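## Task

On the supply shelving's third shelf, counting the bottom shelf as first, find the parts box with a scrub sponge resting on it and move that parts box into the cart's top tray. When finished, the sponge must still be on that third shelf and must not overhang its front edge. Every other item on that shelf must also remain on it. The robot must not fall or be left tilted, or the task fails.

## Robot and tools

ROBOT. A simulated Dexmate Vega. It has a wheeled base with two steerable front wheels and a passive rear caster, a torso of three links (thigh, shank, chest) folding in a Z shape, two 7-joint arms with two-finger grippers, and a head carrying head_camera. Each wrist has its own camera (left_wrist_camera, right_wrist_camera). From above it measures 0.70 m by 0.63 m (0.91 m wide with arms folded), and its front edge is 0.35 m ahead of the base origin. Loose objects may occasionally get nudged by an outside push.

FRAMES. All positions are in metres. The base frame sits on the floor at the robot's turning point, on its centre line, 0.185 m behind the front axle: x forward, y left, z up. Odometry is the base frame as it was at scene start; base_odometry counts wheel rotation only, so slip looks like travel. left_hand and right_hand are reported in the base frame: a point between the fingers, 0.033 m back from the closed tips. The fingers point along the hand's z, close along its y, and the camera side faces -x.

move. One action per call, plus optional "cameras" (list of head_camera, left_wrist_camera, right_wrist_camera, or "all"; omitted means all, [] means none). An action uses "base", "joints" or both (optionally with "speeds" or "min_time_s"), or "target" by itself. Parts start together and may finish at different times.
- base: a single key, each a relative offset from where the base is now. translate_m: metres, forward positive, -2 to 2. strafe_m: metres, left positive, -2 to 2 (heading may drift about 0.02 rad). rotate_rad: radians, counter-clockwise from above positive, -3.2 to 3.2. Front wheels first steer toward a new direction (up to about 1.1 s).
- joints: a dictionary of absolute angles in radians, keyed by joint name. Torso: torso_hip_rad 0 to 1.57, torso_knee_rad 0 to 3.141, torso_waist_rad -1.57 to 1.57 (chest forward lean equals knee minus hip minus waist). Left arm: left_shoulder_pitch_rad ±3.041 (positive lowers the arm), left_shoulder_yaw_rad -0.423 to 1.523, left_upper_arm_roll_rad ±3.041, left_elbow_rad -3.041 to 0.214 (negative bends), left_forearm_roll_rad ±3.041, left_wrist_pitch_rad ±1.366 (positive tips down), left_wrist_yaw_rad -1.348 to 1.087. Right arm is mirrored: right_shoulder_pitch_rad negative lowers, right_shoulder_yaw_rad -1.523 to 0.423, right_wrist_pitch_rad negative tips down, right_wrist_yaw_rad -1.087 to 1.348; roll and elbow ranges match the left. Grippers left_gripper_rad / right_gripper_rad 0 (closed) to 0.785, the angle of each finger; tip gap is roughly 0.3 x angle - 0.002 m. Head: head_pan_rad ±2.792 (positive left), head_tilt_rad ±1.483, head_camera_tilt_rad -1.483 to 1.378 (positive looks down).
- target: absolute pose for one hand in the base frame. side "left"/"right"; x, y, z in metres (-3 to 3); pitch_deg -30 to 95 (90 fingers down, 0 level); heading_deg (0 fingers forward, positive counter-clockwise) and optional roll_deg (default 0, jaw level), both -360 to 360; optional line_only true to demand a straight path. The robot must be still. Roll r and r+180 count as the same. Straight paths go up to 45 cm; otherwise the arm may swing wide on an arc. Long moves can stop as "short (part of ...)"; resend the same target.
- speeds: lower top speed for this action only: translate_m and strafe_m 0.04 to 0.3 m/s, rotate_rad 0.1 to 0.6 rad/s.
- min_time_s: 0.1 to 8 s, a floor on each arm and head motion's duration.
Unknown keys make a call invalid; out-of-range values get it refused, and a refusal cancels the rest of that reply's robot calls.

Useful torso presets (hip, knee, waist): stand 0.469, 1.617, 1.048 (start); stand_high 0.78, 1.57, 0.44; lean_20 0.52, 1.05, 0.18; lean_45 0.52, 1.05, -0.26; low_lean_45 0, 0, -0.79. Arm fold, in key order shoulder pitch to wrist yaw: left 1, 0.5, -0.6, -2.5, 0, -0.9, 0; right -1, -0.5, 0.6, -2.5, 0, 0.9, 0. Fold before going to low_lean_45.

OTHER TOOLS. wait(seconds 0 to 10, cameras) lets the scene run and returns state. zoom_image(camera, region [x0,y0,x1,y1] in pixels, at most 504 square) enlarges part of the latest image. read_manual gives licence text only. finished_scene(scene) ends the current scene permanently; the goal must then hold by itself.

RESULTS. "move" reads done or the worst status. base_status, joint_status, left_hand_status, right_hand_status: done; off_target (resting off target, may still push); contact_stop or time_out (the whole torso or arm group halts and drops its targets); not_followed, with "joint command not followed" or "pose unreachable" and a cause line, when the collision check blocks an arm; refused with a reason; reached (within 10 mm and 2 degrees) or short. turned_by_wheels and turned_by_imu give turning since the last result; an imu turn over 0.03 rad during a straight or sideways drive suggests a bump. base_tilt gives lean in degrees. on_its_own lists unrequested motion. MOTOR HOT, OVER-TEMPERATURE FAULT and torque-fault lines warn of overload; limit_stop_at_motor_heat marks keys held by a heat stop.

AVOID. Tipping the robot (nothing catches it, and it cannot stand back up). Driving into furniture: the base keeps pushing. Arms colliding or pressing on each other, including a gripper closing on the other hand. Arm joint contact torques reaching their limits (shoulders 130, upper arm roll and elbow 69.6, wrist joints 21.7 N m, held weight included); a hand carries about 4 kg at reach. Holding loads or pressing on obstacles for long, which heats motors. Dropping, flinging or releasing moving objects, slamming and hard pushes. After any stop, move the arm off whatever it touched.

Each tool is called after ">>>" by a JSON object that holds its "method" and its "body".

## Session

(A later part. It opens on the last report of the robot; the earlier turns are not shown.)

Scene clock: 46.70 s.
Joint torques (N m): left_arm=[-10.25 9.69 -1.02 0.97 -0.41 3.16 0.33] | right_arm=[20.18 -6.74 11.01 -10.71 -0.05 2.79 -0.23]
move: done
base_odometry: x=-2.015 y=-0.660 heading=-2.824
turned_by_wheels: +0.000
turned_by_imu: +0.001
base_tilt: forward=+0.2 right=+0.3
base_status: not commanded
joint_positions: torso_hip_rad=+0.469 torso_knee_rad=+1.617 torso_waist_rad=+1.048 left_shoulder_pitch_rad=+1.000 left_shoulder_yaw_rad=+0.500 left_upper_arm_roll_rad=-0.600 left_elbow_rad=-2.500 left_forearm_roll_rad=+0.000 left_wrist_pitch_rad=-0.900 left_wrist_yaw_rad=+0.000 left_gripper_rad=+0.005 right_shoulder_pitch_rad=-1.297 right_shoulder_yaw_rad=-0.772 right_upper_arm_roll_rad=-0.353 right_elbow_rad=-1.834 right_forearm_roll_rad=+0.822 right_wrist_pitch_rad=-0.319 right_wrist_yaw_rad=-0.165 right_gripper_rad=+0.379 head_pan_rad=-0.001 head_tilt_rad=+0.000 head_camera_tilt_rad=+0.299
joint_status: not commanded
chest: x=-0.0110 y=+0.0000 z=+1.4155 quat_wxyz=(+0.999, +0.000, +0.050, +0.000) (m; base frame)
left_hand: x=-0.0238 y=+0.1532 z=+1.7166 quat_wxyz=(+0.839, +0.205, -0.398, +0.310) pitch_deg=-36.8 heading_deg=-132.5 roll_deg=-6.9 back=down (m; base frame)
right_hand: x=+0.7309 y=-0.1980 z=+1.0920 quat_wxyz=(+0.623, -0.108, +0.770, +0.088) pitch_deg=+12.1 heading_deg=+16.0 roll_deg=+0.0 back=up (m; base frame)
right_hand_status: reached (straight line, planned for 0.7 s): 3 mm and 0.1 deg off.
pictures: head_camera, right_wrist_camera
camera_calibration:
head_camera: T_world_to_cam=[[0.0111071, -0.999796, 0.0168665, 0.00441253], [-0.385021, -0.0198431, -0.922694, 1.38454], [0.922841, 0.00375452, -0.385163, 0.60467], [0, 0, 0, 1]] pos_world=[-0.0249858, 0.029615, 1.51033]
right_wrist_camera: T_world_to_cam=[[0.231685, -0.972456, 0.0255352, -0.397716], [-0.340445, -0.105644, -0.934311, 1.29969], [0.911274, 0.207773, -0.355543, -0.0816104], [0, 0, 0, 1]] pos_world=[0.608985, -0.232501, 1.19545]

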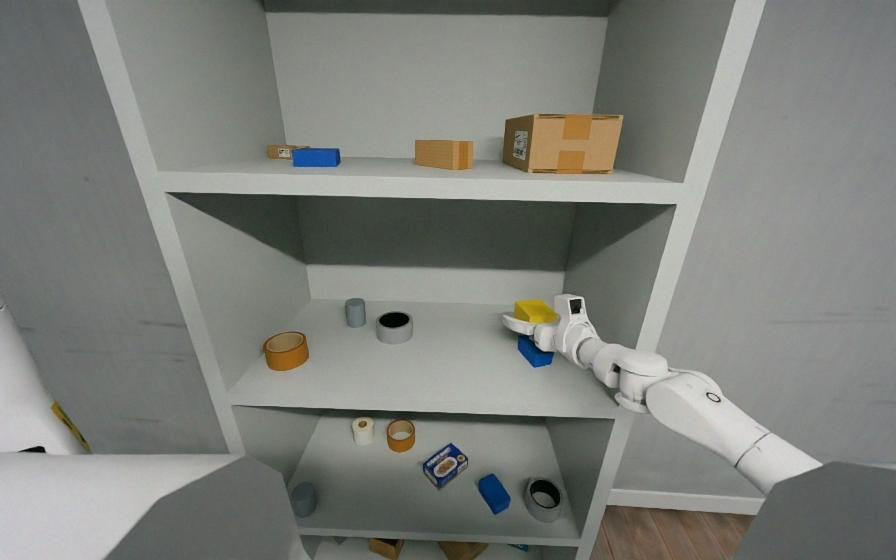

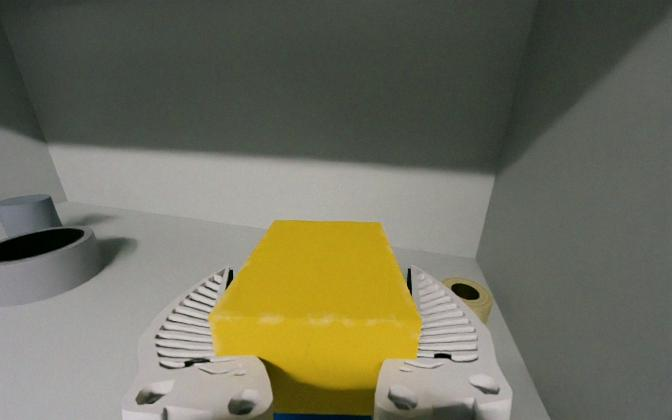

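>>> {"method": "move", "body": {"target": {"side":"right","x":0.72,"y":-0.02,"z":1.09,"pitch_deg":12,"heading_deg":16}, "cameras": []}}

>>> {"method": "move", "body": {"target": {"side":"right","x":0.72,"y":-0.02,"z":1.0,"pitch_deg":12,"heading_deg":16}, "cameras": ["head_camera","right_wrist_camera"]}}

>>> {"method": "zoom_image", "body": {"camera": "head_camera", "region": [360, 240, 600, 420]}}

Scene clock: 49.90 s.
Joint torques (N m): left_arm=[-11.07 10.44 -1.13 1.78 -0.39 2.92 0.07] | right_arm=[20.87 1.49 3.4 -9 -0.85 3.44 -0.02]
move: done
base_odometry: x=-2.015 y=-0.660 heading=-2.824
turned_by_wheels: +0.000
turned_by_imu: +0.001
base_tilt: forward=+0.1 right=+0.3
base_status: not commanded
joint_positions: torso_hip_rad=+0.469 torso_knee_rad=+1.617 torso_waist_rad=+1.048 left_shoulder_pitch_rad=+1.000 left_shoulder_yaw_rad=+0.500 left_upper_arm_roll_rad=-0.600 left_elbow_rad=-2.500 left_forearm_roll_rad=+0.000 left_wrist_pitch_rad=-0.900 left_wrist_yaw_rad=+0.000 left_gripper_rad=+0.005 right_shoulder_pitch_rad=-1.161 right_shoulder_yaw_rad=-0.458 right_upper_arm_roll_rad=-0.632 right_elbow_rad=-1.862 right_forearm_roll_rad=+0.663 right_wrist_pitch_rad=-0.435 right_wrist_yaw_rad=-0.466 right_gripper_rad=+0.379 head_pan_rad=-0.001 head_tilt_rad=+0.000 head_camera_tilt_rad=+0.299
joint_status: not commanded
chest: x=-0.0110 y=+0.0000 z=+1.4155 quat_wxyz=(+0.999, +0.000, +0.050, +0.000) (m; base frame)
left_hand: x=-0.0238 y=+0.1532 z=+1.7166 quat_wxyz=(+0.839, +0.205, -0.398, +0.310) pitch_deg=-36.8 heading_deg=-132.5 roll_deg=-6.9 back=down (m; base frame)
right_hand: x=+0.7203 y=-0.0231 z=+1.0890 quat_wxyz=(+0.623, -0.108, +0.770, +0.088) pitch_deg=+12.1 heading_deg=+16.0 roll_deg=+0.0 back=up (m; base frame)
right_hand_status: reached (straight line, planned for 1.4 s): 3 mm and 0.1 deg off.
pictures: none
No camera images: "cameras" was empty.

Scene clock: 52.63 s.
Joint torques (N m): left_arm=[-11.08 9.35 -1.12 1.94 -0.46 3.24 0.15] | right_arm=[-22.75 -2.41 -10.81 23.44 4.65 -13.24 1.9]
move: done
base_odometry: x=-2.015 y=-0.660 heading=-2.824
turned_by_wheels: +0.000
turned_by_imu: +0.000
base_tilt: forward=+0.1 right=+0.2
base_status: not commanded
joint_positions: torso_hip_rad=+0.470 torso_knee_rad=+1.616 torso_waist_rad=+1.049 left_shoulder_pitch_rad=+1.000 left_shoulder_yaw_rad=+0.500 left_upper_arm_roll_rad=-0.600 left_elbow_rad=-2.500 left_forearm_roll_rad=+0.000 left_wrist_pitch_rad=-0.900 left_wrist_yaw_rad=+0.000 left_gripper_rad=+0.005 right_shoulder_pitch_rad=-1.194 right_shoulder_yaw_rad=-0.398 right_upper_arm_roll_rad=-0.710 right_elbow_rad=-1.584 right_forearm_roll_rad=+0.554 right_wrist_pitch_rad=-0.163 right_wrist_yaw_rad=-0.378 right_gripper_rad=+0.379 head_pan_rad=-0.001 head_tilt_rad=+0.000 head_camera_tilt_rad=+0.299
joint_status: not commanded
chest: x=-0.0129 y=+0.0000 z=+1.4155 quat_wxyz=(+0.999, +0.000, +0.049, +0.000) (m; base frame)
left_hand: x=-0.0264 y=+0.1532 z=+1.7166 quat_wxyz=(+0.838, +0.204, -0.399, +0.310) pitch_deg=-36.7 heading_deg=-132.6 roll_deg=-6.8 back=down (m; base frame)
right_hand: x=+0.7208 y=-0.0202 z=+1.0084 quat_wxyz=(+0.627, -0.107, +0.766, +0.088) pitch_deg=+11.4 heading_deg=+15.9 roll_deg=+0.0 back=up (m; base frame)
right_hand_status: reached (straight line, planned for 1.3 s): 8 mm and 0.6 deg off.
pictures: head_camera, right_wrist_camera
camera_calibration:
head_camera: T_world_to_cam=[[0.0111605, -0.999796, 0.0168525, 0.00445855], [-0.38291, -0.019842, -0.923573, 1.38512], [0.923718, 0.00385448, -0.383053, 0.603436], [0, 0, 0, 1]] pos_world=[-0.0270775, 0.0296154, 1.51033]
right_wrist_camera: T_world_to_cam=[[0.230152, -0.972827, 0.0252443, -0.218873], [-0.329317, -0.102268, -0.938665, 1.23332], [0.91574, 0.207723, -0.343905, -0.154026], [0, 0, 0, 1]] pos_world=[0.597576, -0.0548016, 1.11023]

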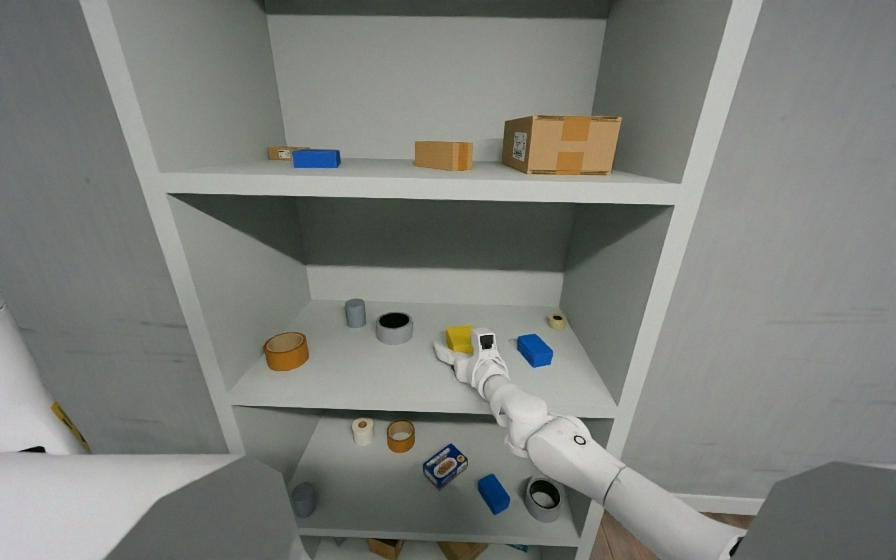

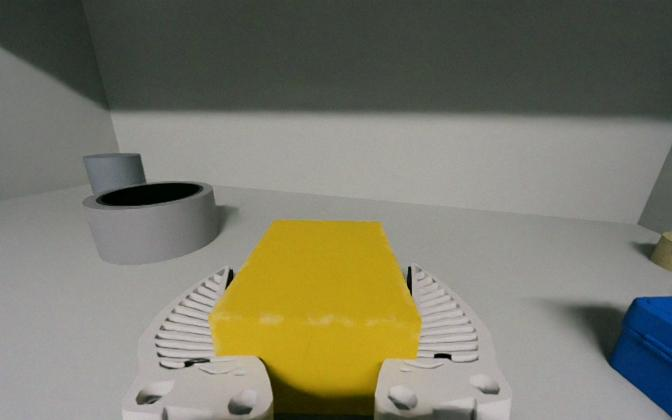

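Scaled by 2.100 from the camera's 896x560 image, which has a finer 960x600 frame.

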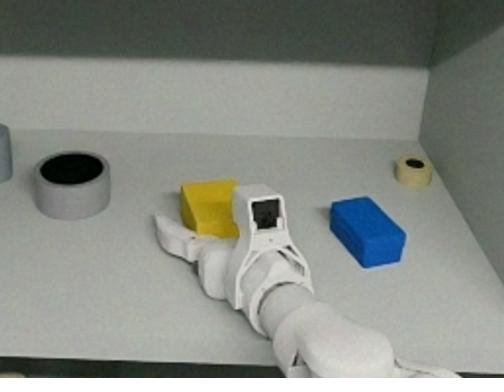

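>>> {"method": "move", "body": {"target": {"side":"right","x":0.72,"y":-0.02,"z":1.011,"pitch_deg":12,"heading_deg":16}, "cameras": ["right_wrist_camera"]}}

Scene clock: 54.13 s.
Joint torques (N m): left_arm=[-11.25 10.18 -1.06 2 -0.37 2.91 0.31] | right_arm=[1.91 -1.81 0.63 1.24 2.63 -5.13 0.85]
move: done
base_odometry: x=-2.015 y=-0.660 heading=-2.824
turned_by_wheels: +0.000
turned_by_imu: +0.001
base_tilt: forward=+0.1 right=+0.2
base_status: not commanded
joint_positions: torso_hip_rad=+0.469 torso_knee_rad=+1.617 torso_waist_rad=+1.048 left_shoulder_pitch_rad=+1.000 left_shoulder_yaw_rad=+0.500 left_upper_arm_roll_rad=-0.600 left_elbow_rad=-2.500 left_forearm_roll_rad=+0.000 left_wrist_pitch_rad=-0.900 left_wrist_yaw_rad=+0.000 left_gripper_rad=+0.005 right_shoulder_pitch_rad=-1.192 right_shoulder_yaw_rad=-0.403 right_upper_arm_roll_rad=-0.705 right_elbow_rad=-1.605 right_forearm_roll_rad=+0.562 right_wrist_pitch_rad=-0.188 right_wrist_yaw_rad=-0.384 right_gripper_rad=+0.379 head_pan_rad=-0.001 head_tilt_rad=+0.000 head_camera_tilt_rad=+0.299
joint_status: not commanded
chest: x=-0.0121 y=+0.0000 z=+1.4155 quat_wxyz=(+0.999, +0.000, +0.049, +0.000) (m; base frame)
left_hand: x=-0.0253 y=+0.1532 z=+1.7166 quat_wxyz=(+0.838, +0.205, -0.399, +0.310) pitch_deg=-36.7 heading_deg=-132.6 roll_deg=-6.9 back=down (m; base frame)
right_hand: x=+0.7209 y=-0.0201 z=+1.0110 quat_wxyz=(+0.625, -0.108, +0.769, +0.088) pitch_deg=+11.8 heading_deg=+16.0 roll_deg=+0.0 back=up (m; base frame)
right_hand_status: reached (straight line, planned for 0.4 s): 1 mm and 0.2 deg off.
pictures: right_wrist_camera
camera_calibration:
right_wrist_camera: T_world_to_cam=[[0.231072, -0.9726, 0.0255825, -0.219893], [-0.336046, -0.104459, -0.936035, 1.23801], [0.91306, 0.207695, -0.350976, -0.144177], [0, 0, 0, 1]] pos_world=[0.598482, -0.0546012, 1.11384]

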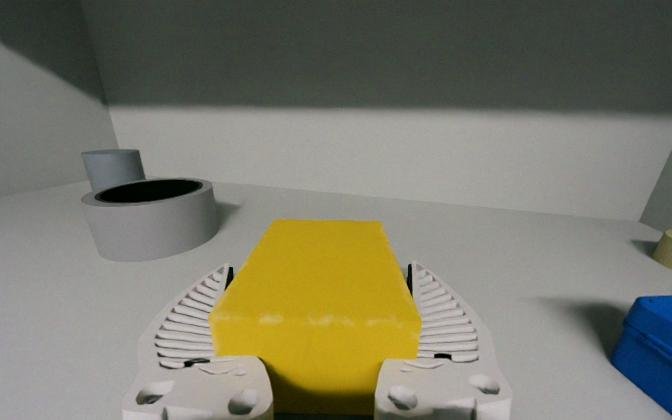

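>>> {"method": "move", "body": {"joints": {"right_gripper_rad": 0.42}, "cameras": []}}

>>> {"method": "move", "body": {"joints": {"right_gripper_rad": 0.58}, "cameras": ["right_wrist_camera"]}}

>>> {"method": "move", "body": {"target": {"side":"right","x":0.57,"y":-0.065,"z":1.035,"pitch_deg":12,"heading_deg":16}, "cameras": ["head_camera","right_wrist_camera"]}}

>>> {"method": "zoom_image", "body": {"camera": "head_camera", "region": [400, 260, 600, 420]}}

Scene clock: 55.20 s.
Joint torques (N m): left_arm=[-11.09 9.33 -0.69 2.01 -0.4 3.2 0.27] | right_arm=[4.5 -0.96 0.57 -1.42 2.1 -3.54 0.63]
move: done
base_odometry: x=-2.015 y=-0.660 heading=-2.824
turned_by_wheels: +0.000
turned_by_imu: +0.000
base_tilt: forward=+0.2 right=+0.3
base_status: not commanded
joint_positions: torso_hip_rad=+0.469 torso_knee_rad=+1.617 torso_waist_rad=+1.048 left_shoulder_pitch_rad=+1.000 left_shoulder_yaw_rad=+0.500 left_upper_arm_roll_rad=-0.600 left_elbow_rad=-2.500 left_forearm_roll_rad=+0.000 left_wrist_pitch_rad=-0.900 left_wrist_yaw_rad=+0.000 left_gripper_rad=+0.005 right_shoulder_pitch_rad=-1.191 right_shoulder_yaw_rad=-0.404 right_upper_arm_roll_rad=-0.704 right_elbow_rad=-1.609 right_forearm_roll_rad=+0.564 right_wrist_pitch_rad=-0.193 right_wrist_yaw_rad=-0.385 right_gripper_rad=+0.421 head_pan_rad=-0.001 head_tilt_rad=+0.000 head_camera_tilt_rad=+0.299
joint_status: all done
chest: x=-0.0119 y=+0.0000 z=+1.4155 quat_wxyz=(+0.999, +0.000, +0.050, +0.000) (m; base frame)
left_hand: x=-0.0250 y=+0.1532 z=+1.7166 quat_wxyz=(+0.839, +0.205, -0.399, +0.310) pitch_deg=-36.7 heading_deg=-132.6 roll_deg=-6.9 back=down (m; base frame)
right_hand: x=+0.7209 y=-0.0201 z=+1.0113 quat_wxyz=(+0.624, -0.108, +0.769, +0.088) pitch_deg=+11.9 heading_deg=+16.0 roll_deg=+0.0 back=up (m; base frame)
pictures: none
No camera images: "cameras" was empty.

Scene clock: 55.83 s.
Joint torques (N m): left_arm=[-10.84 10.21 -0.94 2.68 -0.41 3.35 0.35] | right_arm=[4.15 -0.57 0.16 -1.54 2.1 -4.21 0.54]
move: done
base_odometry: x=-2.015 y=-0.660 heading=-2.824
turned_by_wheels: +0.000
turned_by_imu: +0.000
base_tilt: forward=+0.2 right=+0.3
base_status: not commanded
joint_positions: torso_hip_rad=+0.469 torso_knee_rad=+1.617 torso_waist_rad=+1.048 left_shoulder_pitch_rad=+1.000 left_shoulder_yaw_rad=+0.500 left_upper_arm_roll_rad=-0.600 left_elbow_rad=-2.500 left_forearm_roll_rad=+0.000 left_wrist_pitch_rad=-0.900 left_wrist_yaw_rad=+0.000 left_gripper_rad=+0.005 right_shoulder_pitch_rad=-1.191 right_shoulder_yaw_rad=-0.404 right_upper_arm_roll_rad=-0.704 right_elbow_rad=-1.609 right_forearm_roll_rad=+0.564 right_wrist_pitch_rad=-0.193 right_wrist_yaw_rad=-0.385 right_gripper_rad=+0.580 head_pan_rad=-0.001 head_tilt_rad=+0.000 head_camera_tilt_rad=+0.299
joint_status: all done
chest: x=-0.0119 y=+0.0000 z=+1.4155 quat_wxyz=(+0.999, +0.000, +0.050, +0.000) (m; base frame)
left_hand: x=-0.0249 y=+0.1532 z=+1.7166 quat_wxyz=(+0.839, +0.205, -0.399, +0.310) pitch_deg=-36.7 heading_deg=-132.6 roll_deg=-6.9 back=down (m; base frame)
right_hand: x=+0.7209 y=-0.0201 z=+1.0114 quat_wxyz=(+0.624, -0.108, +0.769, +0.088) pitch_deg=+11.9 heading_deg=+16.0 roll_deg=+0.0 back=up (m; base frame)
pictures: right_wrist_camera
camera_calibration:
right_wrist_camera: T_world_to_cam=[[0.231304, -0.972542, 0.0256935, -0.220237], [-0.337811, -0.105054, -0.935333, 1.23892], [0.91235, 0.207667, -0.352835, -0.141745], [0, 0, 0, 1]] pos_world=[0.598783, -0.0546011, 1.11445]

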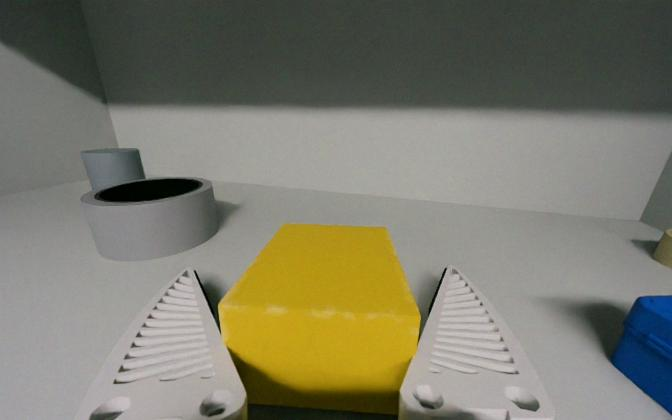

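Scene clock: 59.57 s.
Joint torques (N m): left_arm=[-11.48 10.08 -1.2 1.78 -0.44 3.16 0.2] | right_arm=[3.69 -3.64 7.71 -12.26 -0.62 3.52 -0.33]
move: done
base_odometry: x=-2.015 y=-0.660 heading=-2.824
turned_by_wheels: +0.000
turned_by_imu: +0.001
base_tilt: forward=+0.1 right=+0.3
base_status: not commanded
joint_positions: torso_hip_rad=+0.469 torso_knee_rad=+1.617 torso_waist_rad=+1.048 left_shoulder_pitch_rad=+1.000 left_shoulder_yaw_rad=+0.500 left_upper_arm_roll_rad=-0.600 left_elbow_rad=-2.500 left_forearm_roll_rad=+0.000 left_wrist_pitch_rad=-0.900 left_wrist_yaw_rad=+0.000 left_gripper_rad=+0.005 right_shoulder_pitch_rad=-1.609 right_shoulder_yaw_rad=-0.728 right_upper_arm_roll_rad=-0.589 right_elbow_rad=-2.195 right_forearm_roll_rad=+0.601 right_wrist_pitch_rad=-0.223 right_wrist_yaw_rad=-0.548 right_gripper_rad=+0.580 head_pan_rad=-0.001 head_tilt_rad=+0.000 head_camera_tilt_rad=+0.299
joint_status: not commanded
chest: x=-0.0112 y=+0.0000 z=+1.4155 quat_wxyz=(+0.999, +0.000, +0.050, +0.000) (m; base frame)
left_hand: x=-0.0241 y=+0.1532 z=+1.7166 quat_wxyz=(+0.839, +0.205, -0.399, +0.310) pitch_deg=-36.8 heading_deg=-132.5 roll_deg=-6.9 back=down (m; base frame)
right_hand: x=+0.5718 y=-0.0647 z=+1.0335 quat_wxyz=(+0.623, -0.108, +0.770, +0.087) pitch_deg=+12.1 heading_deg=+16.0 roll_deg=+0.0 back=up (m; base frame)
right_hand_status: reached (straight line, planned for 2.2 s): 2 mm and 0.1 deg off.
pictures: head_camera, right_wrist_camera
camera_calibration:
head_camera: T_world_to_cam=[[0.0111937, -0.999796, 0.0168314, 0.00447027], [-0.384728, -0.0198429, -0.922817, 1.38466], [0.922962, 0.00385421, -0.384872, 0.604414], [0, 0, 0, 1]] pos_world=[-0.0251849, 0.0296154, 1.51033]
right_wrist_camera: T_world_to_cam=[[0.231664, -0.972447, 0.0260374, -0.230219], [-0.340528, -0.106137, -0.934225, 1.20488], [0.911248, 0.20756, -0.355734, 0.014973], [0, 0, 0, 1]] pos_world=[0.449985, -0.0991008, 1.13695]

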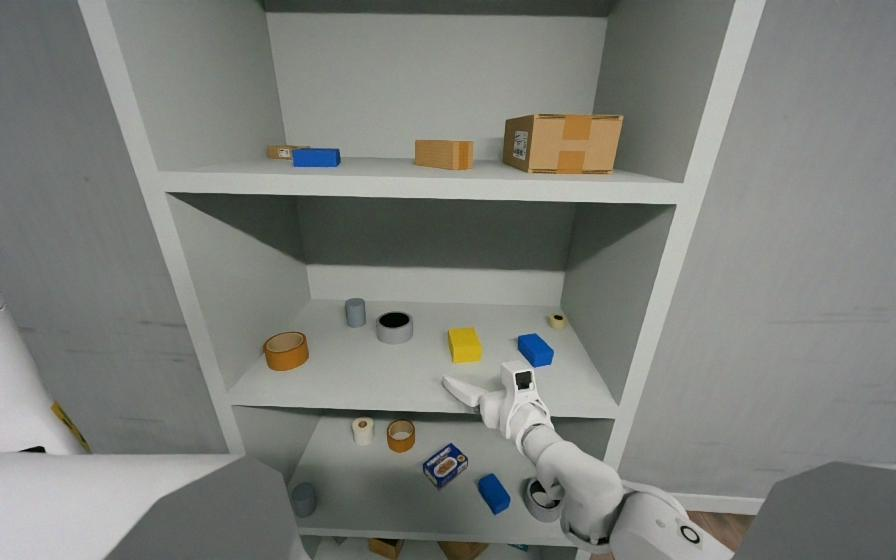

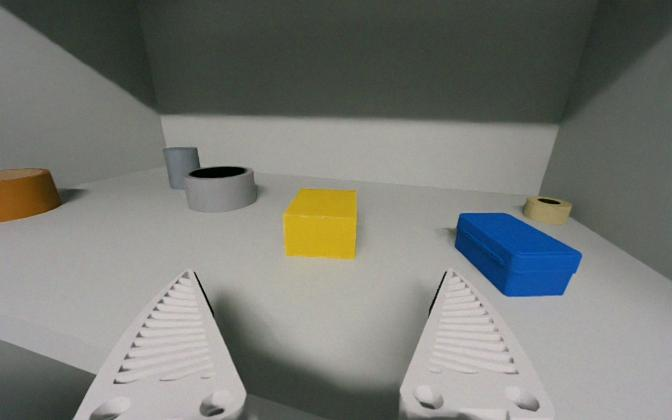

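Scaled by 2.520 from the camera's 896x560 image, which has a finer 960x600 frame.

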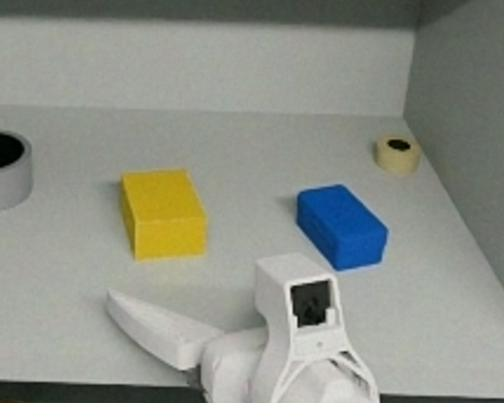

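>>> {"method": "move", "body": {"target": {"side":"right","x":0.585,"y":-0.245,"z":1.03,"pitch_deg":12,"heading_deg":20}, "cameras": ["right_wrist_camera"]}}

>>> {"method": "zoom_image", "body": {"camera": "right_wrist_camera", "region": [180, 130, 480, 330]}}

Scene clock: 63.53 s.
Joint torques (N m): left_arm=[-10.92 9.46 -1.36 1.86 -0.43 2.8 0.31] | right_arm=[2.94 -8.53 10.67 -4.21 0.2 3.43 0.27]
move: done
base_odometry: x=-2.015 y=-0.660 heading=-2.824
turned_by_wheels: +0.000
turned_by_imu: +0.001
base_tilt: forward=+0.1 right=+0.3
base_status: not commanded
joint_positions: torso_hip_rad=+0.469 torso_knee_rad=+1.617 torso_waist_rad=+1.048 left_shoulder_pitch_rad=+1.000 left_shoulder_yaw_rad=+0.500 left_upper_arm_roll_rad=-0.600 left_elbow_rad=-2.500 left_forearm_roll_rad=+0.000 left_wrist_pitch_rad=-0.900 left_wrist_yaw_rad=+0.000 left_gripper_rad=+0.005 right_shoulder_pitch_rad=-1.872 right_shoulder_yaw_rad=-1.093 right_upper_arm_roll_rad=-0.190 right_elbow_rad=-1.971 right_forearm_roll_rad=+0.909 right_wrist_pitch_rad=+0.127 right_wrist_yaw_rad=-0.114 right_gripper_rad=+0.580 head_pan_rad=-0.001 head_tilt_rad=+0.000 head_camera_tilt_rad=+0.299
joint_status: not commanded
chest: x=-0.0112 y=+0.0000 z=+1.4155 quat_wxyz=(+0.999, +0.000, +0.050, +0.000) (m; base frame)
left_hand: x=-0.0241 y=+0.1532 z=+1.7166 quat_wxyz=(+0.839, +0.205, -0.399, +0.310) pitch_deg=-36.8 heading_deg=-132.5 roll_deg=-6.9 back=down (m; base frame)
right_hand: x=+0.5846 y=-0.2429 z=+1.0289 quat_wxyz=(+0.619, -0.134, +0.766, +0.109) pitch_deg=+12.1 heading_deg=+20.0 roll_deg=+0.0 back=up (m; base frame)
right_hand_status: reached (straight line, planned for 1.8 s): 2 mm and 0.1 deg off.
pictures: right_wrist_camera
camera_calibration:
right_wrist_camera: T_world_to_cam=[[0.29834, -0.954124, 0.0253004, -0.440088], [-0.332569, -0.128763, -0.934247, 1.1759], [0.894646, 0.270309, -0.355727, 0.0636175], [0, 0, 0, 1]] pos_world=[0.46545, -0.285683, 1.13235]

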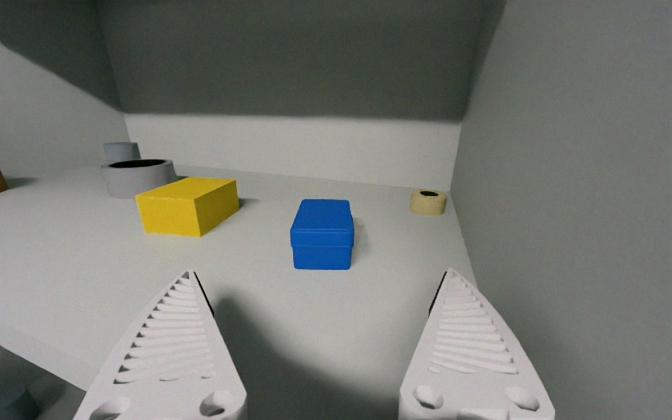

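Scaled by 1.680 from the camera's 672x420 image, which has a finer 960x600 frame.

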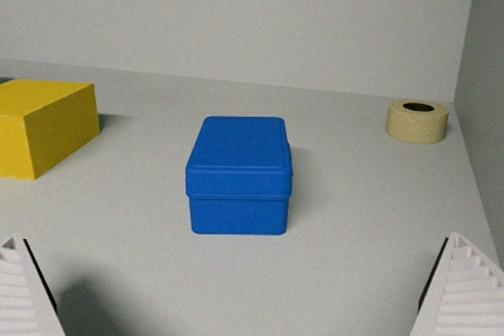

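>>> {"method": "move", "body": {"target": {"side":"right","x":0.729,"y":-0.1915,"z":1.008,"pitch_deg":16,"heading_deg":20}, "cameras": ["head_camera","right_wrist_camera"]}}

Scene clock: 68.03 s.
Joint torques (N m): left_arm=[-10.77 9.68 -1.38 1.27 -0.36 3 0.26] | right_arm=[17.15 -1.31 2.84 -2.89 0.01 1.89 0.81]
move: done
base_odometry: x=-2.015 y=-0.660 heading=-2.824
turned_by_wheels: +0.000
turned_by_imu: +0.001
base_tilt: forward=+0.2 right=+0.3
base_status: not commanded
joint_positions: torso_hip_rad=+0.469 torso_knee_rad=+1.617 torso_waist_rad=+1.048 left_shoulder_pitch_rad=+1.000 left_shoulder_yaw_rad=+0.500 left_upper_arm_roll_rad=-0.600 left_elbow_rad=-2.500 left_forearm_roll_rad=+0.000 left_wrist_pitch_rad=-0.900 left_wrist_yaw_rad=+0.000 left_gripper_rad=+0.005 right_shoulder_pitch_rad=-1.241 right_shoulder_yaw_rad=-0.784 right_upper_arm_roll_rad=-0.512 right_elbow_rad=-1.616 right_forearm_roll_rad=+0.808 right_wrist_pitch_rad=-0.171 right_wrist_yaw_rad=-0.042 right_gripper_rad=+0.580 head_pan_rad=-0.001 head_tilt_rad=+0.000 head_camera_tilt_rad=+0.299
joint_status: not commanded
chest: x=-0.0112 y=+0.0000 z=+1.4155 quat_wxyz=(+0.999, +0.000, +0.050, +0.000) (m; base frame)
left_hand: x=-0.0241 y=+0.1532 z=+1.7166 quat_wxyz=(+0.839, +0.205, -0.399, +0.310) pitch_deg=-36.8 heading_deg=-132.5 roll_deg=-6.9 back=down (m; base frame)
right_hand: x=+0.7276 y=-0.1926 z=+1.0081 quat_wxyz=(+0.593, -0.138, +0.786, +0.104) pitch_deg=+15.9 heading_deg=+19.9 roll_deg=+0.0 back=up (m; base frame)
right_hand_status: reached (straight line, planned for 2.3 s): 2 mm and 0.1 deg off.
pictures: head_camera, right_wrist_camera
camera_calibration:
head_camera: T_world_to_cam=[[0.0111937, -0.999796, 0.0168314, 0.00447027], [-0.384728, -0.0198429, -0.922817, 1.38466], [0.922962, 0.00385421, -0.384872, 0.604414], [0, 0, 0, 1]] pos_world=[-0.0251849, 0.0296154, 1.51033]
right_wrist_camera: T_world_to_cam=[[0.299951, -0.953515, 0.0289574, -0.438998], [-0.3906, -0.150453, -0.908183, 1.22228], [0.870322, 0.2611, -0.417571, -0.00700103], [0, 0, 0, 1]] pos_world=[0.615194, -0.232866, 1.11984]

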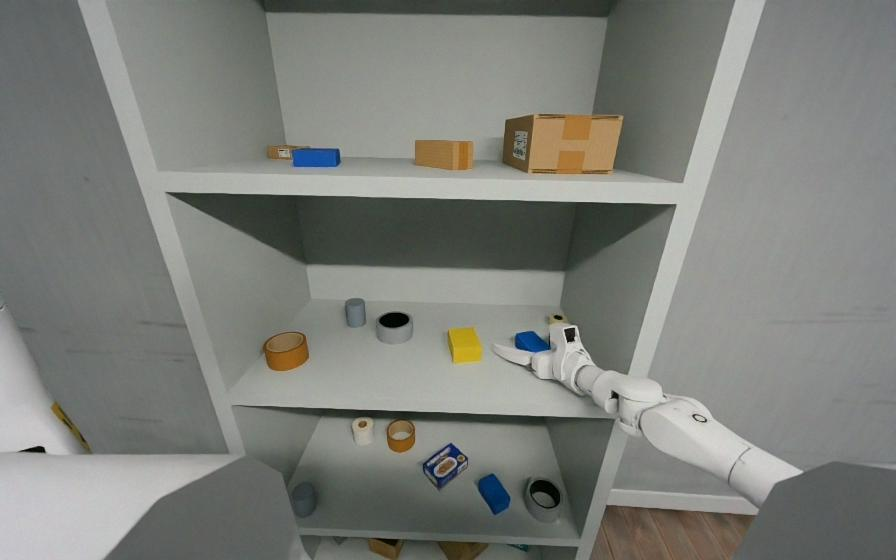

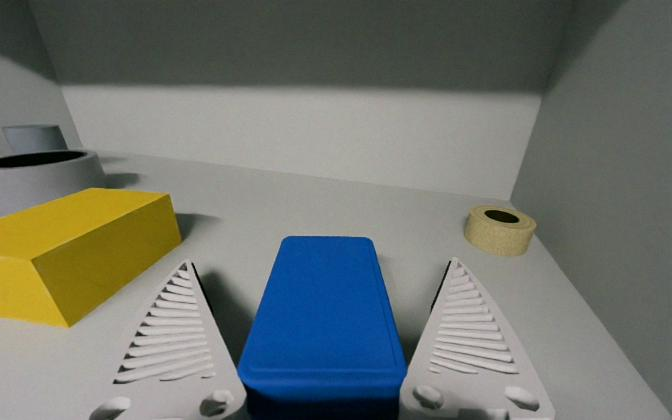

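>>> {"method": "move", "body": {"target": {"side":"right","x":0.729,"y":-0.1915,"z":1.016,"pitch_deg":14,"heading_deg":20}, "cameras": ["right_wrist_camera"]}}

Scene clock: 69.70 s.
Joint torques (N m): left_arm=[-11.54 9.62 -1.19 2.09 -0.28 3.43 0.2] | right_arm=[9.83 -2.75 9.74 -7.12 -0.18 2.71 0.41]
move: done
base_odometry: x=-2.015 y=-0.660 heading=-2.824
turned_by_wheels: +0.000
turned_by_imu: +0.000
base_tilt: forward=+0.2 right=+0.3
base_status: not commanded
joint_positions: torso_hip_rad=+0.469 torso_knee_rad=+1.617 torso_waist_rad=+1.048 left_shoulder_pitch_rad=+1.000 left_shoulder_yaw_rad=+0.500 left_upper_arm_roll_rad=-0.600 left_elbow_rad=-2.500 left_forearm_roll_rad=+0.000 left_wrist_pitch_rad=-0.900 left_wrist_yaw_rad=+0.000 left_gripper_rad=+0.005 right_shoulder_pitch_rad=-1.248 right_shoulder_yaw_rad=-0.777 right_upper_arm_roll_rad=-0.510 right_elbow_rad=-1.606 right_forearm_roll_rad=+0.797 right_wrist_pitch_rad=-0.132 right_wrist_yaw_rad=-0.036 right_gripper_rad=+0.580 head_pan_rad=-0.001 head_tilt_rad=+0.000 head_camera_tilt_rad=+0.299
joint_status: not commanded
chest: x=-0.0112 y=+0.0000 z=+1.4155 quat_wxyz=(+0.999, +0.000, +0.050, +0.000) (m; base frame)
left_hand: x=-0.0241 y=+0.1532 z=+1.7166 quat_wxyz=(+0.839, +0.205, -0.399, +0.310) pitch_deg=-36.8 heading_deg=-132.5 roll_deg=-6.9 back=down (m; base frame)
right_hand: x=+0.7288 y=-0.1914 z=+1.0147 quat_wxyz=(+0.604, -0.137, +0.777, +0.107) pitch_deg=+14.3 heading_deg=+20.0 roll_deg=+0.0 back=up (m; base frame)
right_hand_status: reached (straight line, planned for 0.4 s): 1 mm and 0.3 deg off.
pictures: right_wrist_camera
camera_calibration:
right_wrist_camera: T_world_to_cam=[[0.300174, -0.95348, 0.0277795, -0.437355], [-0.365344, -0.141822, -0.920006, 1.22414], [0.881147, 0.266013, -0.39092, -0.0395608], [0, 0, 0, 1]] pos_world=[0.613375, -0.232875, 1.1229]

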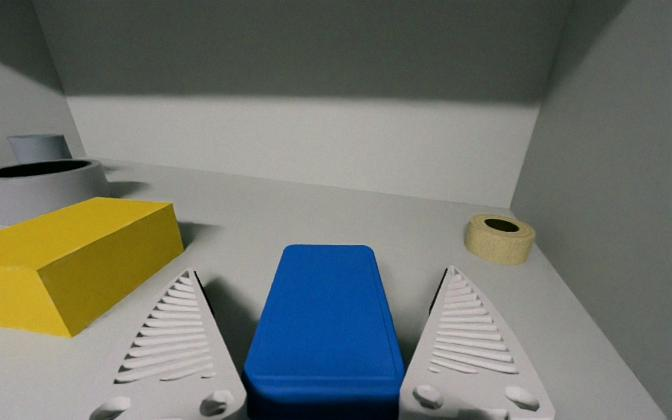

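>>> {"method": "move", "body": {"joints": {"right_gripper_rad": 0.22}, "cameras": ["right_wrist_camera"]}}

>>> {"method": "move", "body": {"target": {"side":"right","x":0.729,"y":-0.1915,"z":1.03,"pitch_deg":14,"heading_deg":20}, "cameras": ["right_wrist_camera"]}}

>>> {"method": "move", "body": {"target": {"side":"right","x":0.729,"y":-0.1915,"z":1.10,"pitch_deg":14,"heading_deg":20}, "cameras": ["head_camera","right_wrist_camera"]}}

>>> {"method": "zoom_image", "body": {"camera": "head_camera", "region": [400, 240, 640, 420]}}

Scene clock: 71.17 s.
Joint torques (N m): left_arm=[-11.47 9.95 -0.86 1.99 -0.44 3.13 0.24] | right_arm=[8.46 -3.79 9.08 -4.46 -0.52 2.97 0.4]
move: done
base_odometry: x=-2.015 y=-0.660 heading=-2.824
turned_by_wheels: +0.000
turned_by_imu: +0.000
base_tilt: forward=+0.1 right=+0.3
base_status: not commanded
joint_positions: torso_hip_rad=+0.469 torso_knee_rad=+1.617 torso_waist_rad=+1.048 left_shoulder_pitch_rad=+1.000 left_shoulder_yaw_rad=+0.500 left_upper_arm_roll_rad=-0.600 left_elbow_rad=-2.500 left_forearm_roll_rad=+0.000 left_wrist_pitch_rad=-0.900 left_wrist_yaw_rad=+0.000 left_gripper_rad=+0.005 right_shoulder_pitch_rad=-1.249 right_shoulder_yaw_rad=-0.776 right_upper_arm_roll_rad=-0.510 right_elbow_rad=-1.605 right_forearm_roll_rad=+0.796 right_wrist_pitch_rad=-0.127 right_wrist_yaw_rad=-0.035 right_gripper_rad=+0.220 head_pan_rad=-0.001 head_tilt_rad=+0.000 head_camera_tilt_rad=+0.299
joint_status: all done
chest: x=-0.0112 y=+0.0000 z=+1.4155 quat_wxyz=(+0.999, +0.000, +0.050, +0.000) (m; base frame)
left_hand: x=-0.0241 y=+0.1532 z=+1.7166 quat_wxyz=(+0.839, +0.205, -0.399, +0.310) pitch_deg=-36.8 heading_deg=-132.5 roll_deg=-6.9 back=down (m; base frame)
right_hand: x=+0.7289 y=-0.1913 z=+1.0158 quat_wxyz=(+0.606, -0.137, +0.776, +0.107) pitch_deg=+14.0 heading_deg=+20.0 roll_deg=+0.0 back=up (m; base frame)
pictures: right_wrist_camera
camera_calibration:
right_wrist_camera: T_world_to_cam=[[0.300177, -0.953482, 0.0276621, -0.437244], [-0.361766, -0.140629, -0.921601, 1.22435], [0.88262, 0.266636, -0.387151, -0.0440654], [0, 0, 0, 1]] pos_world=[0.613073, -0.232976, 1.1234]

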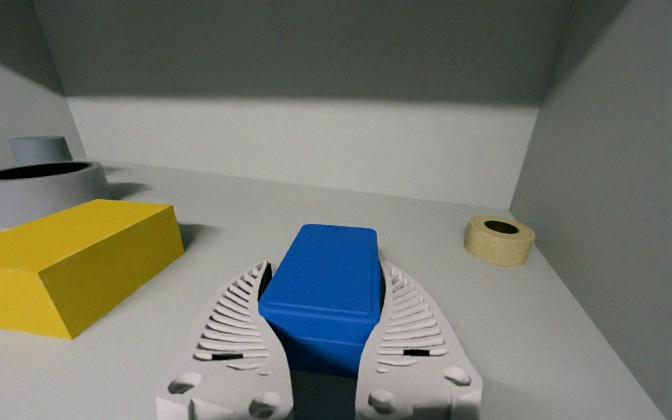

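Scene clock: 72.47 s.
Joint torques (N m): left_arm=[-10.56 11.01 -1.09 2.19 -0.42 3.21 0.23] | right_arm=[9.01 -5.87 11.13 -10.43 -0.05 3.82 -0.74]
move: done
base_odometry: x=-2.015 y=-0.660 heading=-2.824
turned_by_wheels: +0.000
turned_by_imu: +0.000
base_tilt: forward=+0.1 right=+0.2
base_status: not commanded
joint_positions: torso_hip_rad=+0.469 torso_knee_rad=+1.617 torso_waist_rad=+1.048 left_shoulder_pitch_rad=+1.000 left_shoulder_yaw_rad=+0.500 left_upper_arm_roll_rad=-0.600 left_elbow_rad=-2.500 left_forearm_roll_rad=+0.000 left_wrist_pitch_rad=-0.900 left_wrist_yaw_rad=+0.000 left_gripper_rad=+0.005 right_shoulder_pitch_rad=-1.250 right_shoulder_yaw_rad=-0.793 right_upper_arm_roll_rad=-0.496 right_elbow_rad=-1.644 right_forearm_roll_rad=+0.814 right_wrist_pitch_rad=-0.157 right_wrist_yaw_rad=-0.048 right_gripper_rad=+0.220 head_pan_rad=-0.001 head_tilt_rad=+0.000 head_camera_tilt_rad=+0.299
joint_status: not commanded
chest: x=-0.0112 y=+0.0000 z=+1.4155 quat_wxyz=(+0.999, +0.000, +0.050, +0.000) (m; base frame)
left_hand: x=-0.0241 y=+0.1532 z=+1.7166 quat_wxyz=(+0.839, +0.205, -0.398, +0.310) pitch_deg=-36.8 heading_deg=-132.5 roll_deg=-6.9 back=down (m; base frame)
right_hand: x=+0.7289 y=-0.1915 z=+1.0275 quat_wxyz=(+0.606, -0.137, +0.776, +0.107) pitch_deg=+14.1 heading_deg=+20.0 roll_deg=+0.0 back=up (m; base frame)
right_hand_status: reached (straight line, planned for 0.4 s): 2 mm and 0.1 deg off.
pictures: right_wrist_camera
camera_calibration:
right_wrist_camera: T_world_to_cam=[[0.300064, -0.953525, 0.02742, -0.437335], [-0.36233, -0.140517, -0.921397, 1.23544], [0.882428, 0.266543, -0.387655, -0.0387641], [0, 0, 0, 1]] pos_world=[0.613073, -0.233076, 1.1353]

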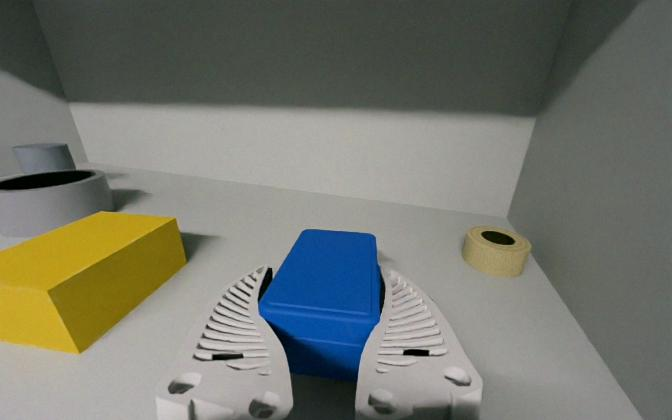

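Scene clock: 74.77 s.
Joint torques (N m): left_arm=[-11.37 10.04 -0.74 1.79 -0.32 3.15 0.31] | right_arm=[21.48 -8.32 10.93 -10.89 -0.06 2.56 -0.54]
move: done
base_odometry: x=-2.015 y=-0.660 heading=-2.824
turned_by_wheels: +0.000
turned_by_imu: +0.001
base_tilt: forward=+0.2 right=+0.3
base_status: not commanded
joint_positions: torso_hip_rad=+0.469 torso_knee_rad=+1.617 torso_waist_rad=+1.048 left_shoulder_pitch_rad=+1.000 left_shoulder_yaw_rad=+0.500 left_upper_arm_roll_rad=-0.600 left_elbow_rad=-2.500 left_forearm_roll_rad=+0.000 left_wrist_pitch_rad=-0.900 left_wrist_yaw_rad=+0.000 left_gripper_rad=+0.005 right_shoulder_pitch_rad=-1.231 right_shoulder_yaw_rad=-0.876 right_upper_arm_roll_rad=-0.410 right_elbow_rad=-1.828 right_forearm_roll_rad=+0.926 right_wrist_pitch_rad=-0.325 right_wrist_yaw_rad=-0.117 right_gripper_rad=+0.220 head_pan_rad=-0.001 head_tilt_rad=+0.000 head_camera_tilt_rad=+0.299
joint_status: not commanded
chest: x=-0.0112 y=+0.0000 z=+1.4155 quat_wxyz=(+0.999, +0.000, +0.050, +0.000) (m; base frame)
left_hand: x=-0.0240 y=+0.1532 z=+1.7166 quat_wxyz=(+0.839, +0.205, -0.398, +0.310) pitch_deg=-36.8 heading_deg=-132.5 roll_deg=-6.9 back=down (m; base frame)
right_hand: x=+0.7290 y=-0.1916 z=+1.0968 quat_wxyz=(+0.606, -0.137, +0.777, +0.107) pitch_deg=+14.1 heading_deg=+20.0 roll_deg=+0.0 back=up (m; base frame)
right_hand_status: reached (straight line, planned for 0.9 s): 3 mm and 0.1 deg off.
pictures: head_camera, right_wrist_camera
camera_calibration:
head_camera: T_world_to_cam=[[0.0111955, -0.999796, 0.0168304, 0.00447177], [-0.38485, -0.0198432, -0.922766, 1.38458], [0.922911, 0.00385362, -0.384993, 0.604597], [0, 0, 0, 1]] pos_world=[-0.0251854, 0.0296154, 1.51033]
right_wrist_camera: T_world_to_cam=[[0.299684, -0.953659, 0.02691, -0.438669], [-0.362786, -0.140001, -0.921296, 1.29962], [0.882369, 0.266335, -0.38793, -0.0117034], [0, 0, 0, 1]] pos_world=[0.613273, -0.233276, 1.2046]

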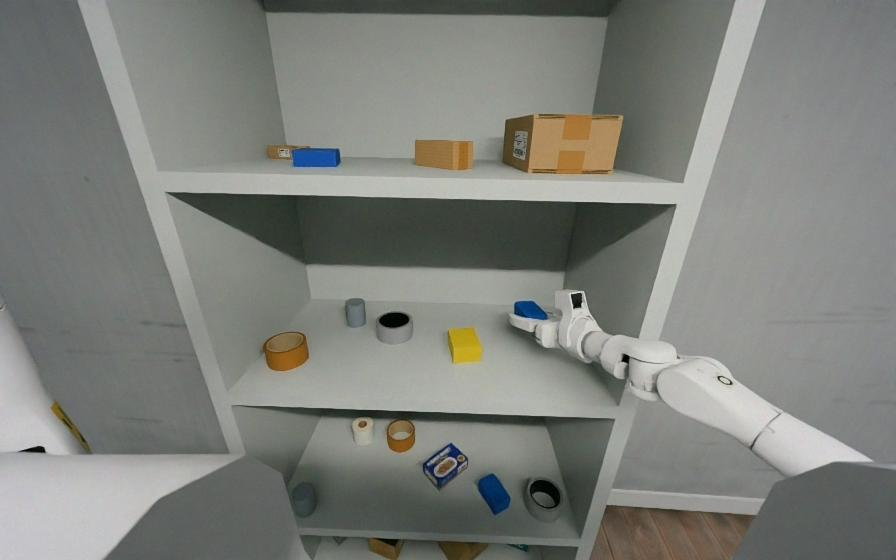

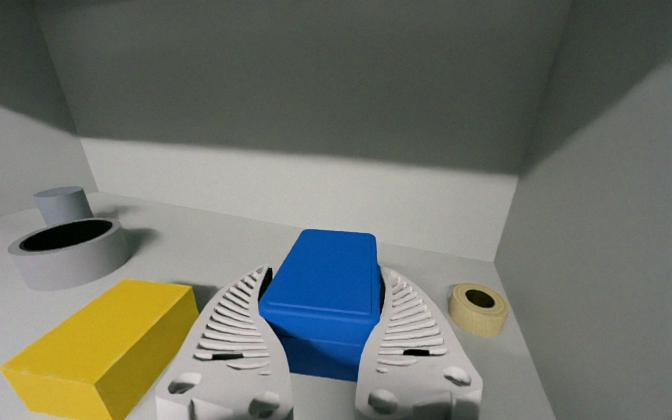

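Scaled by 2.100 from the camera's 896x560 image, which has a finer 960x600 frame.

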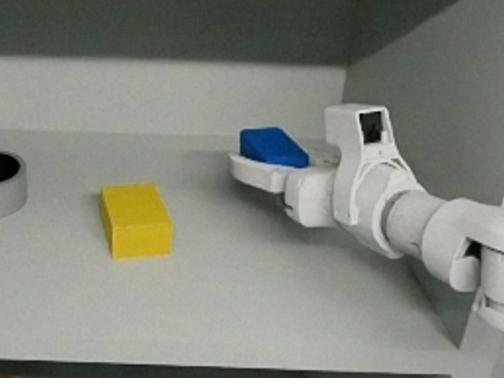

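>>> {"method": "move", "body": {"base": {"translate_m": -0.5}, "cameras": []}}

>>> {"method": "move", "body": {"base": {"translate_m": -1.5}, "joints": {"torso_hip_rad": 0.0, "torso_knee_rad": 0.4, "torso_waist_rad": 0.0, "head_camera_tilt_rad": 0.1}, "cameras": ["right_wrist_camera","head_camera"]}}

>>> {"method": "move", "body": {"base": {"rotate_rad": -1.63}, "cameras": ["head_camera","right_wrist_camera"]}}

Scene clock: 79.53 s.
Joint torques (N m): left_arm=[-10.83 8.66 -1.12 1.46 -0.38 3.32 0.24] | right_arm=[22.03 -6.15 12.39 -10.45 -0.43 4.34 -0.62]
move: done
base_odometry: x=-1.540 y=-0.505 heading=-2.825
turned_by_wheels: -0.001
turned_by_imu: +0.002
base_tilt: forward=+0.2 right=+0.3
base_status: done
joint_positions: torso_hip_rad=+0.469 torso_knee_rad=+1.617 torso_waist_rad=+1.048 left_shoulder_pitch_rad=+1.000 left_shoulder_yaw_rad=+0.500 left_upper_arm_roll_rad=-0.600 left_elbow_rad=-2.500 left_forearm_roll_rad=+0.000 left_wrist_pitch_rad=-0.900 left_wrist_yaw_rad=+0.000 left_gripper_rad=+0.005 right_shoulder_pitch_rad=-1.231 right_shoulder_yaw_rad=-0.879 right_upper_arm_roll_rad=-0.408 right_elbow_rad=-1.834 right_forearm_roll_rad=+0.930 right_wrist_pitch_rad=-0.330 right_wrist_yaw_rad=-0.119 right_gripper_rad=+0.220 head_pan_rad=-0.001 head_tilt_rad=+0.000 head_camera_tilt_rad=+0.299
joint_status: not commanded
chest: x=-0.0111 y=+0.0000 z=+1.4155 quat_wxyz=(+0.999, +0.000, +0.050, +0.000) (m; base frame)
left_hand: x=-0.0239 y=+0.1532 z=+1.7166 quat_wxyz=(+0.839, +0.205, -0.398, +0.310) pitch_deg=-36.8 heading_deg=-132.5 roll_deg=-6.9 back=down (m; base frame)
right_hand: x=+0.7288 y=-0.1914 z=+1.0989 quat_wxyz=(+0.606, -0.137, +0.777, +0.107) pitch_deg=+14.1 heading_deg=+20.0 roll_deg=+0.0 back=up (m; base frame)
pictures: none
No camera images: "cameras" was empty.

Scene clock: 86.10 s.
Joint torques (N m): left_arm=[-9.2 10.94 -2.59 0.16 -0.96 2.89 0.46] | right_arm=[15.31 -5.4 10.68 -9.38 -0.06 3.33 -0.17]
move: done
base_odometry: x=-0.113 y=-0.041 heading=-2.826
turned_by_wheels: -0.001
turned_by_imu: +0.008
base_tilt: forward=+0.1 right=+0.3
base_status: done
joint_positions: torso_hip_rad=+0.001 torso_knee_rad=+0.400 torso_waist_rad=+0.000 left_shoulder_pitch_rad=+1.000 left_shoulder_yaw_rad=+0.500 left_upper_arm_roll_rad=-0.600 left_elbow_rad=-2.500 left_forearm_roll_rad=+0.000 left_wrist_pitch_rad=-0.900 left_wrist_yaw_rad=+0.000 left_gripper_rad=+0.005 right_shoulder_pitch_rad=-1.231 right_shoulder_yaw_rad=-0.879 right_upper_arm_roll_rad=-0.408 right_elbow_rad=-1.834 right_forearm_roll_rad=+0.930 right_wrist_pitch_rad=-0.330 right_wrist_yaw_rad=-0.119 right_gripper_rad=+0.220 head_pan_rad=-0.001 head_tilt_rad=+0.000 head_camera_tilt_rad=+0.101
joint_status: all done
chest: x=-0.0578 y=+0.0000 z=+1.0668 quat_wxyz=(+0.980, +0.000, +0.198, +0.000) (m; base frame)
left_hand: x=+0.0187 y=+0.1532 z=+1.3583 quat_wxyz=(+0.889, +0.249, -0.269, +0.276) pitch_deg=-47.0 heading_deg=-120.0 roll_deg=-25.5 back=down (m; base frame)
right_hand: x=+0.5561 y=-0.1915 z=+0.5464 quat_wxyz=(+0.483, -0.119, +0.858, +0.126) pitch_deg=+30.1 heading_deg=+22.6 roll_deg=+6.7 back=up (m; base frame)
pictures: head_camera, right_wrist_camera
camera_calibration:
head_camera: T_world_to_cam=[[0.0127881, -0.999794, 0.0157592, 0.0117168], [-0.475452, -0.0199447, -0.879516, 1.0102], [0.879649, 0.00375455, -0.475609, 0.598676], [0, 0, 0, 1]] pos_world=[-0.046474, 0.0296148, 1.17304]
right_wrist_camera: T_world_to_cam=[[0.294789, -0.953528, -0.0623149, -0.320334], [-0.618, -0.140508, -0.77352, 0.79088], [0.728817, 0.266536, -0.630701, 0.145394], [0, 0, 0, 1]] pos_world=[0.477229, -0.233076, 0.6835]

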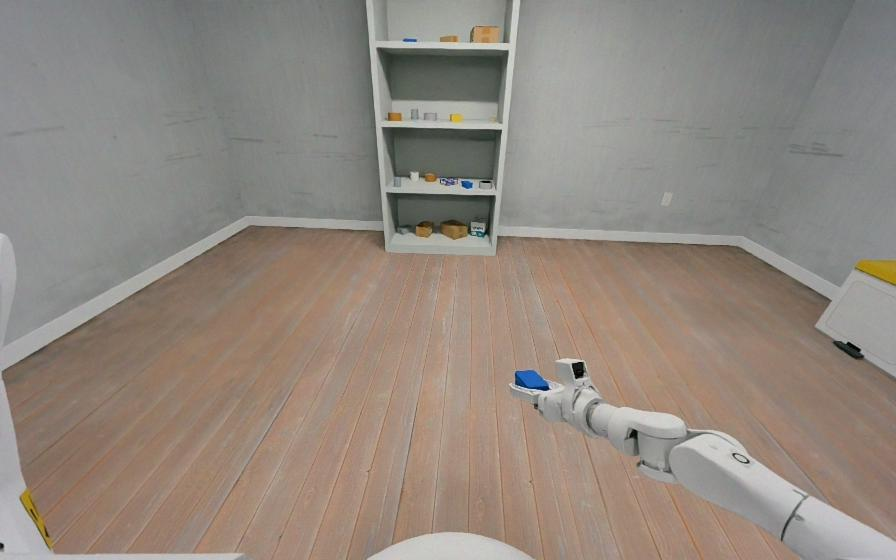

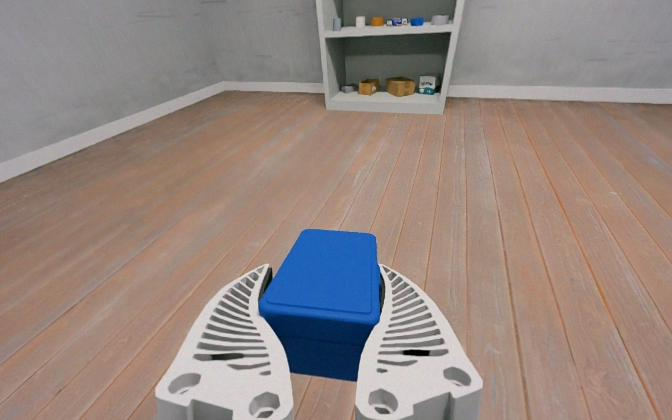

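Scene clock: 90.37 s.
Joint torques (N m): left_arm=[-10.31 10.9 -2.52 0.3 -1.01 2.67 0.53] | right_arm=[15.27 -5.71 10.9 -10.76 -0.37 3.24 0.15]
move: done
base_odometry: x=-0.112 y=-0.041 heading=+1.829
turned_by_wheels: -1.629
turned_by_imu: -1.584
base_tilt: forward=+0.2 right=+0.2
base_status: done
joint_positions: torso_hip_rad=+0.001 torso_knee_rad=+0.400 torso_waist_rad=+0.000 left_shoulder_pitch_rad=+1.000 left_shoulder_yaw_rad=+0.500 left_upper_arm_roll_rad=-0.600 left_elbow_rad=-2.500 left_forearm_roll_rad=+0.000 left_wrist_pitch_rad=-0.900 left_wrist_yaw_rad=+0.000 left_gripper_rad=+0.005 right_shoulder_pitch_rad=-1.231 right_shoulder_yaw_rad=-0.879 right_upper_arm_roll_rad=-0.408 right_elbow_rad=-1.834 right_forearm_roll_rad=+0.930 right_wrist_pitch_rad=-0.330 right_wrist_yaw_rad=-0.119 right_gripper_rad=+0.220 head_pan_rad=-0.001 head_tilt_rad=+0.000 head_camera_tilt_rad=+0.101
joint_status: not commanded
chest: x=-0.0578 y=+0.0000 z=+1.0668 quat_wxyz=(+0.980, +0.000, +0.198, +0.000) (m; base frame)
left_hand: x=+0.0187 y=+0.1532 z=+1.3583 quat_wxyz=(+0.889, +0.249, -0.269, +0.276) pitch_deg=-47.0 heading_deg=-120.0 roll_deg=-25.5 back=down (m; base frame)
right_hand: x=+0.5561 y=-0.1915 z=+0.5464 quat_wxyz=(+0.483, -0.119, +0.858, +0.126) pitch_deg=+30.1 heading_deg=+22.5 roll_deg=+6.7 back=up (m; base frame)
pictures: head_camera, right_wrist_camera
camera_calibration:
head_camera: T_world_to_cam=[[0.0127894, -0.999794, 0.015757, 0.0117196], [-0.475529, -0.0199437, -0.879474, 1.01015], [0.879607, 0.00375509, -0.475686, 0.598765], [0, 0, 0, 1]] pos_world=[-0.0464744, 0.0296148, 1.17304]
right_wrist_camera: T_world_to_cam=[[0.294807, -0.953524, -0.0622919, -0.320387], [-0.617992, -0.140536, -0.773522, 0.790933], [0.728818, 0.266536, -0.630701, 0.145321], [0, 0, 0, 1]] pos_world=[0.47733, -0.233076, 0.6835]

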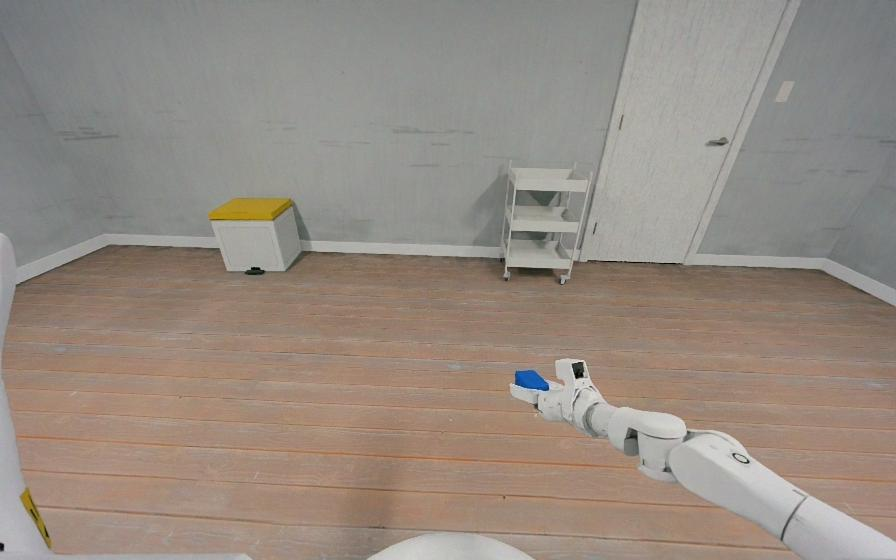

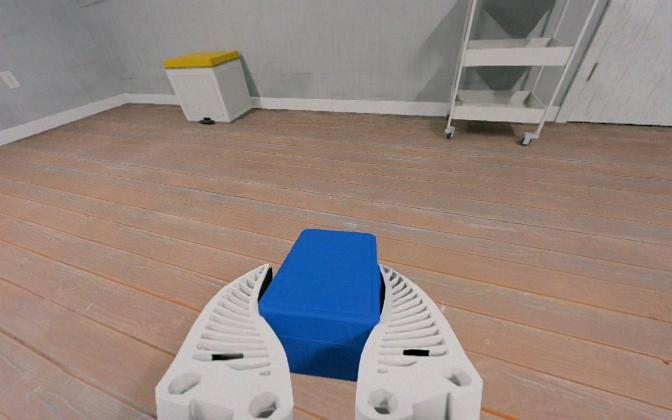

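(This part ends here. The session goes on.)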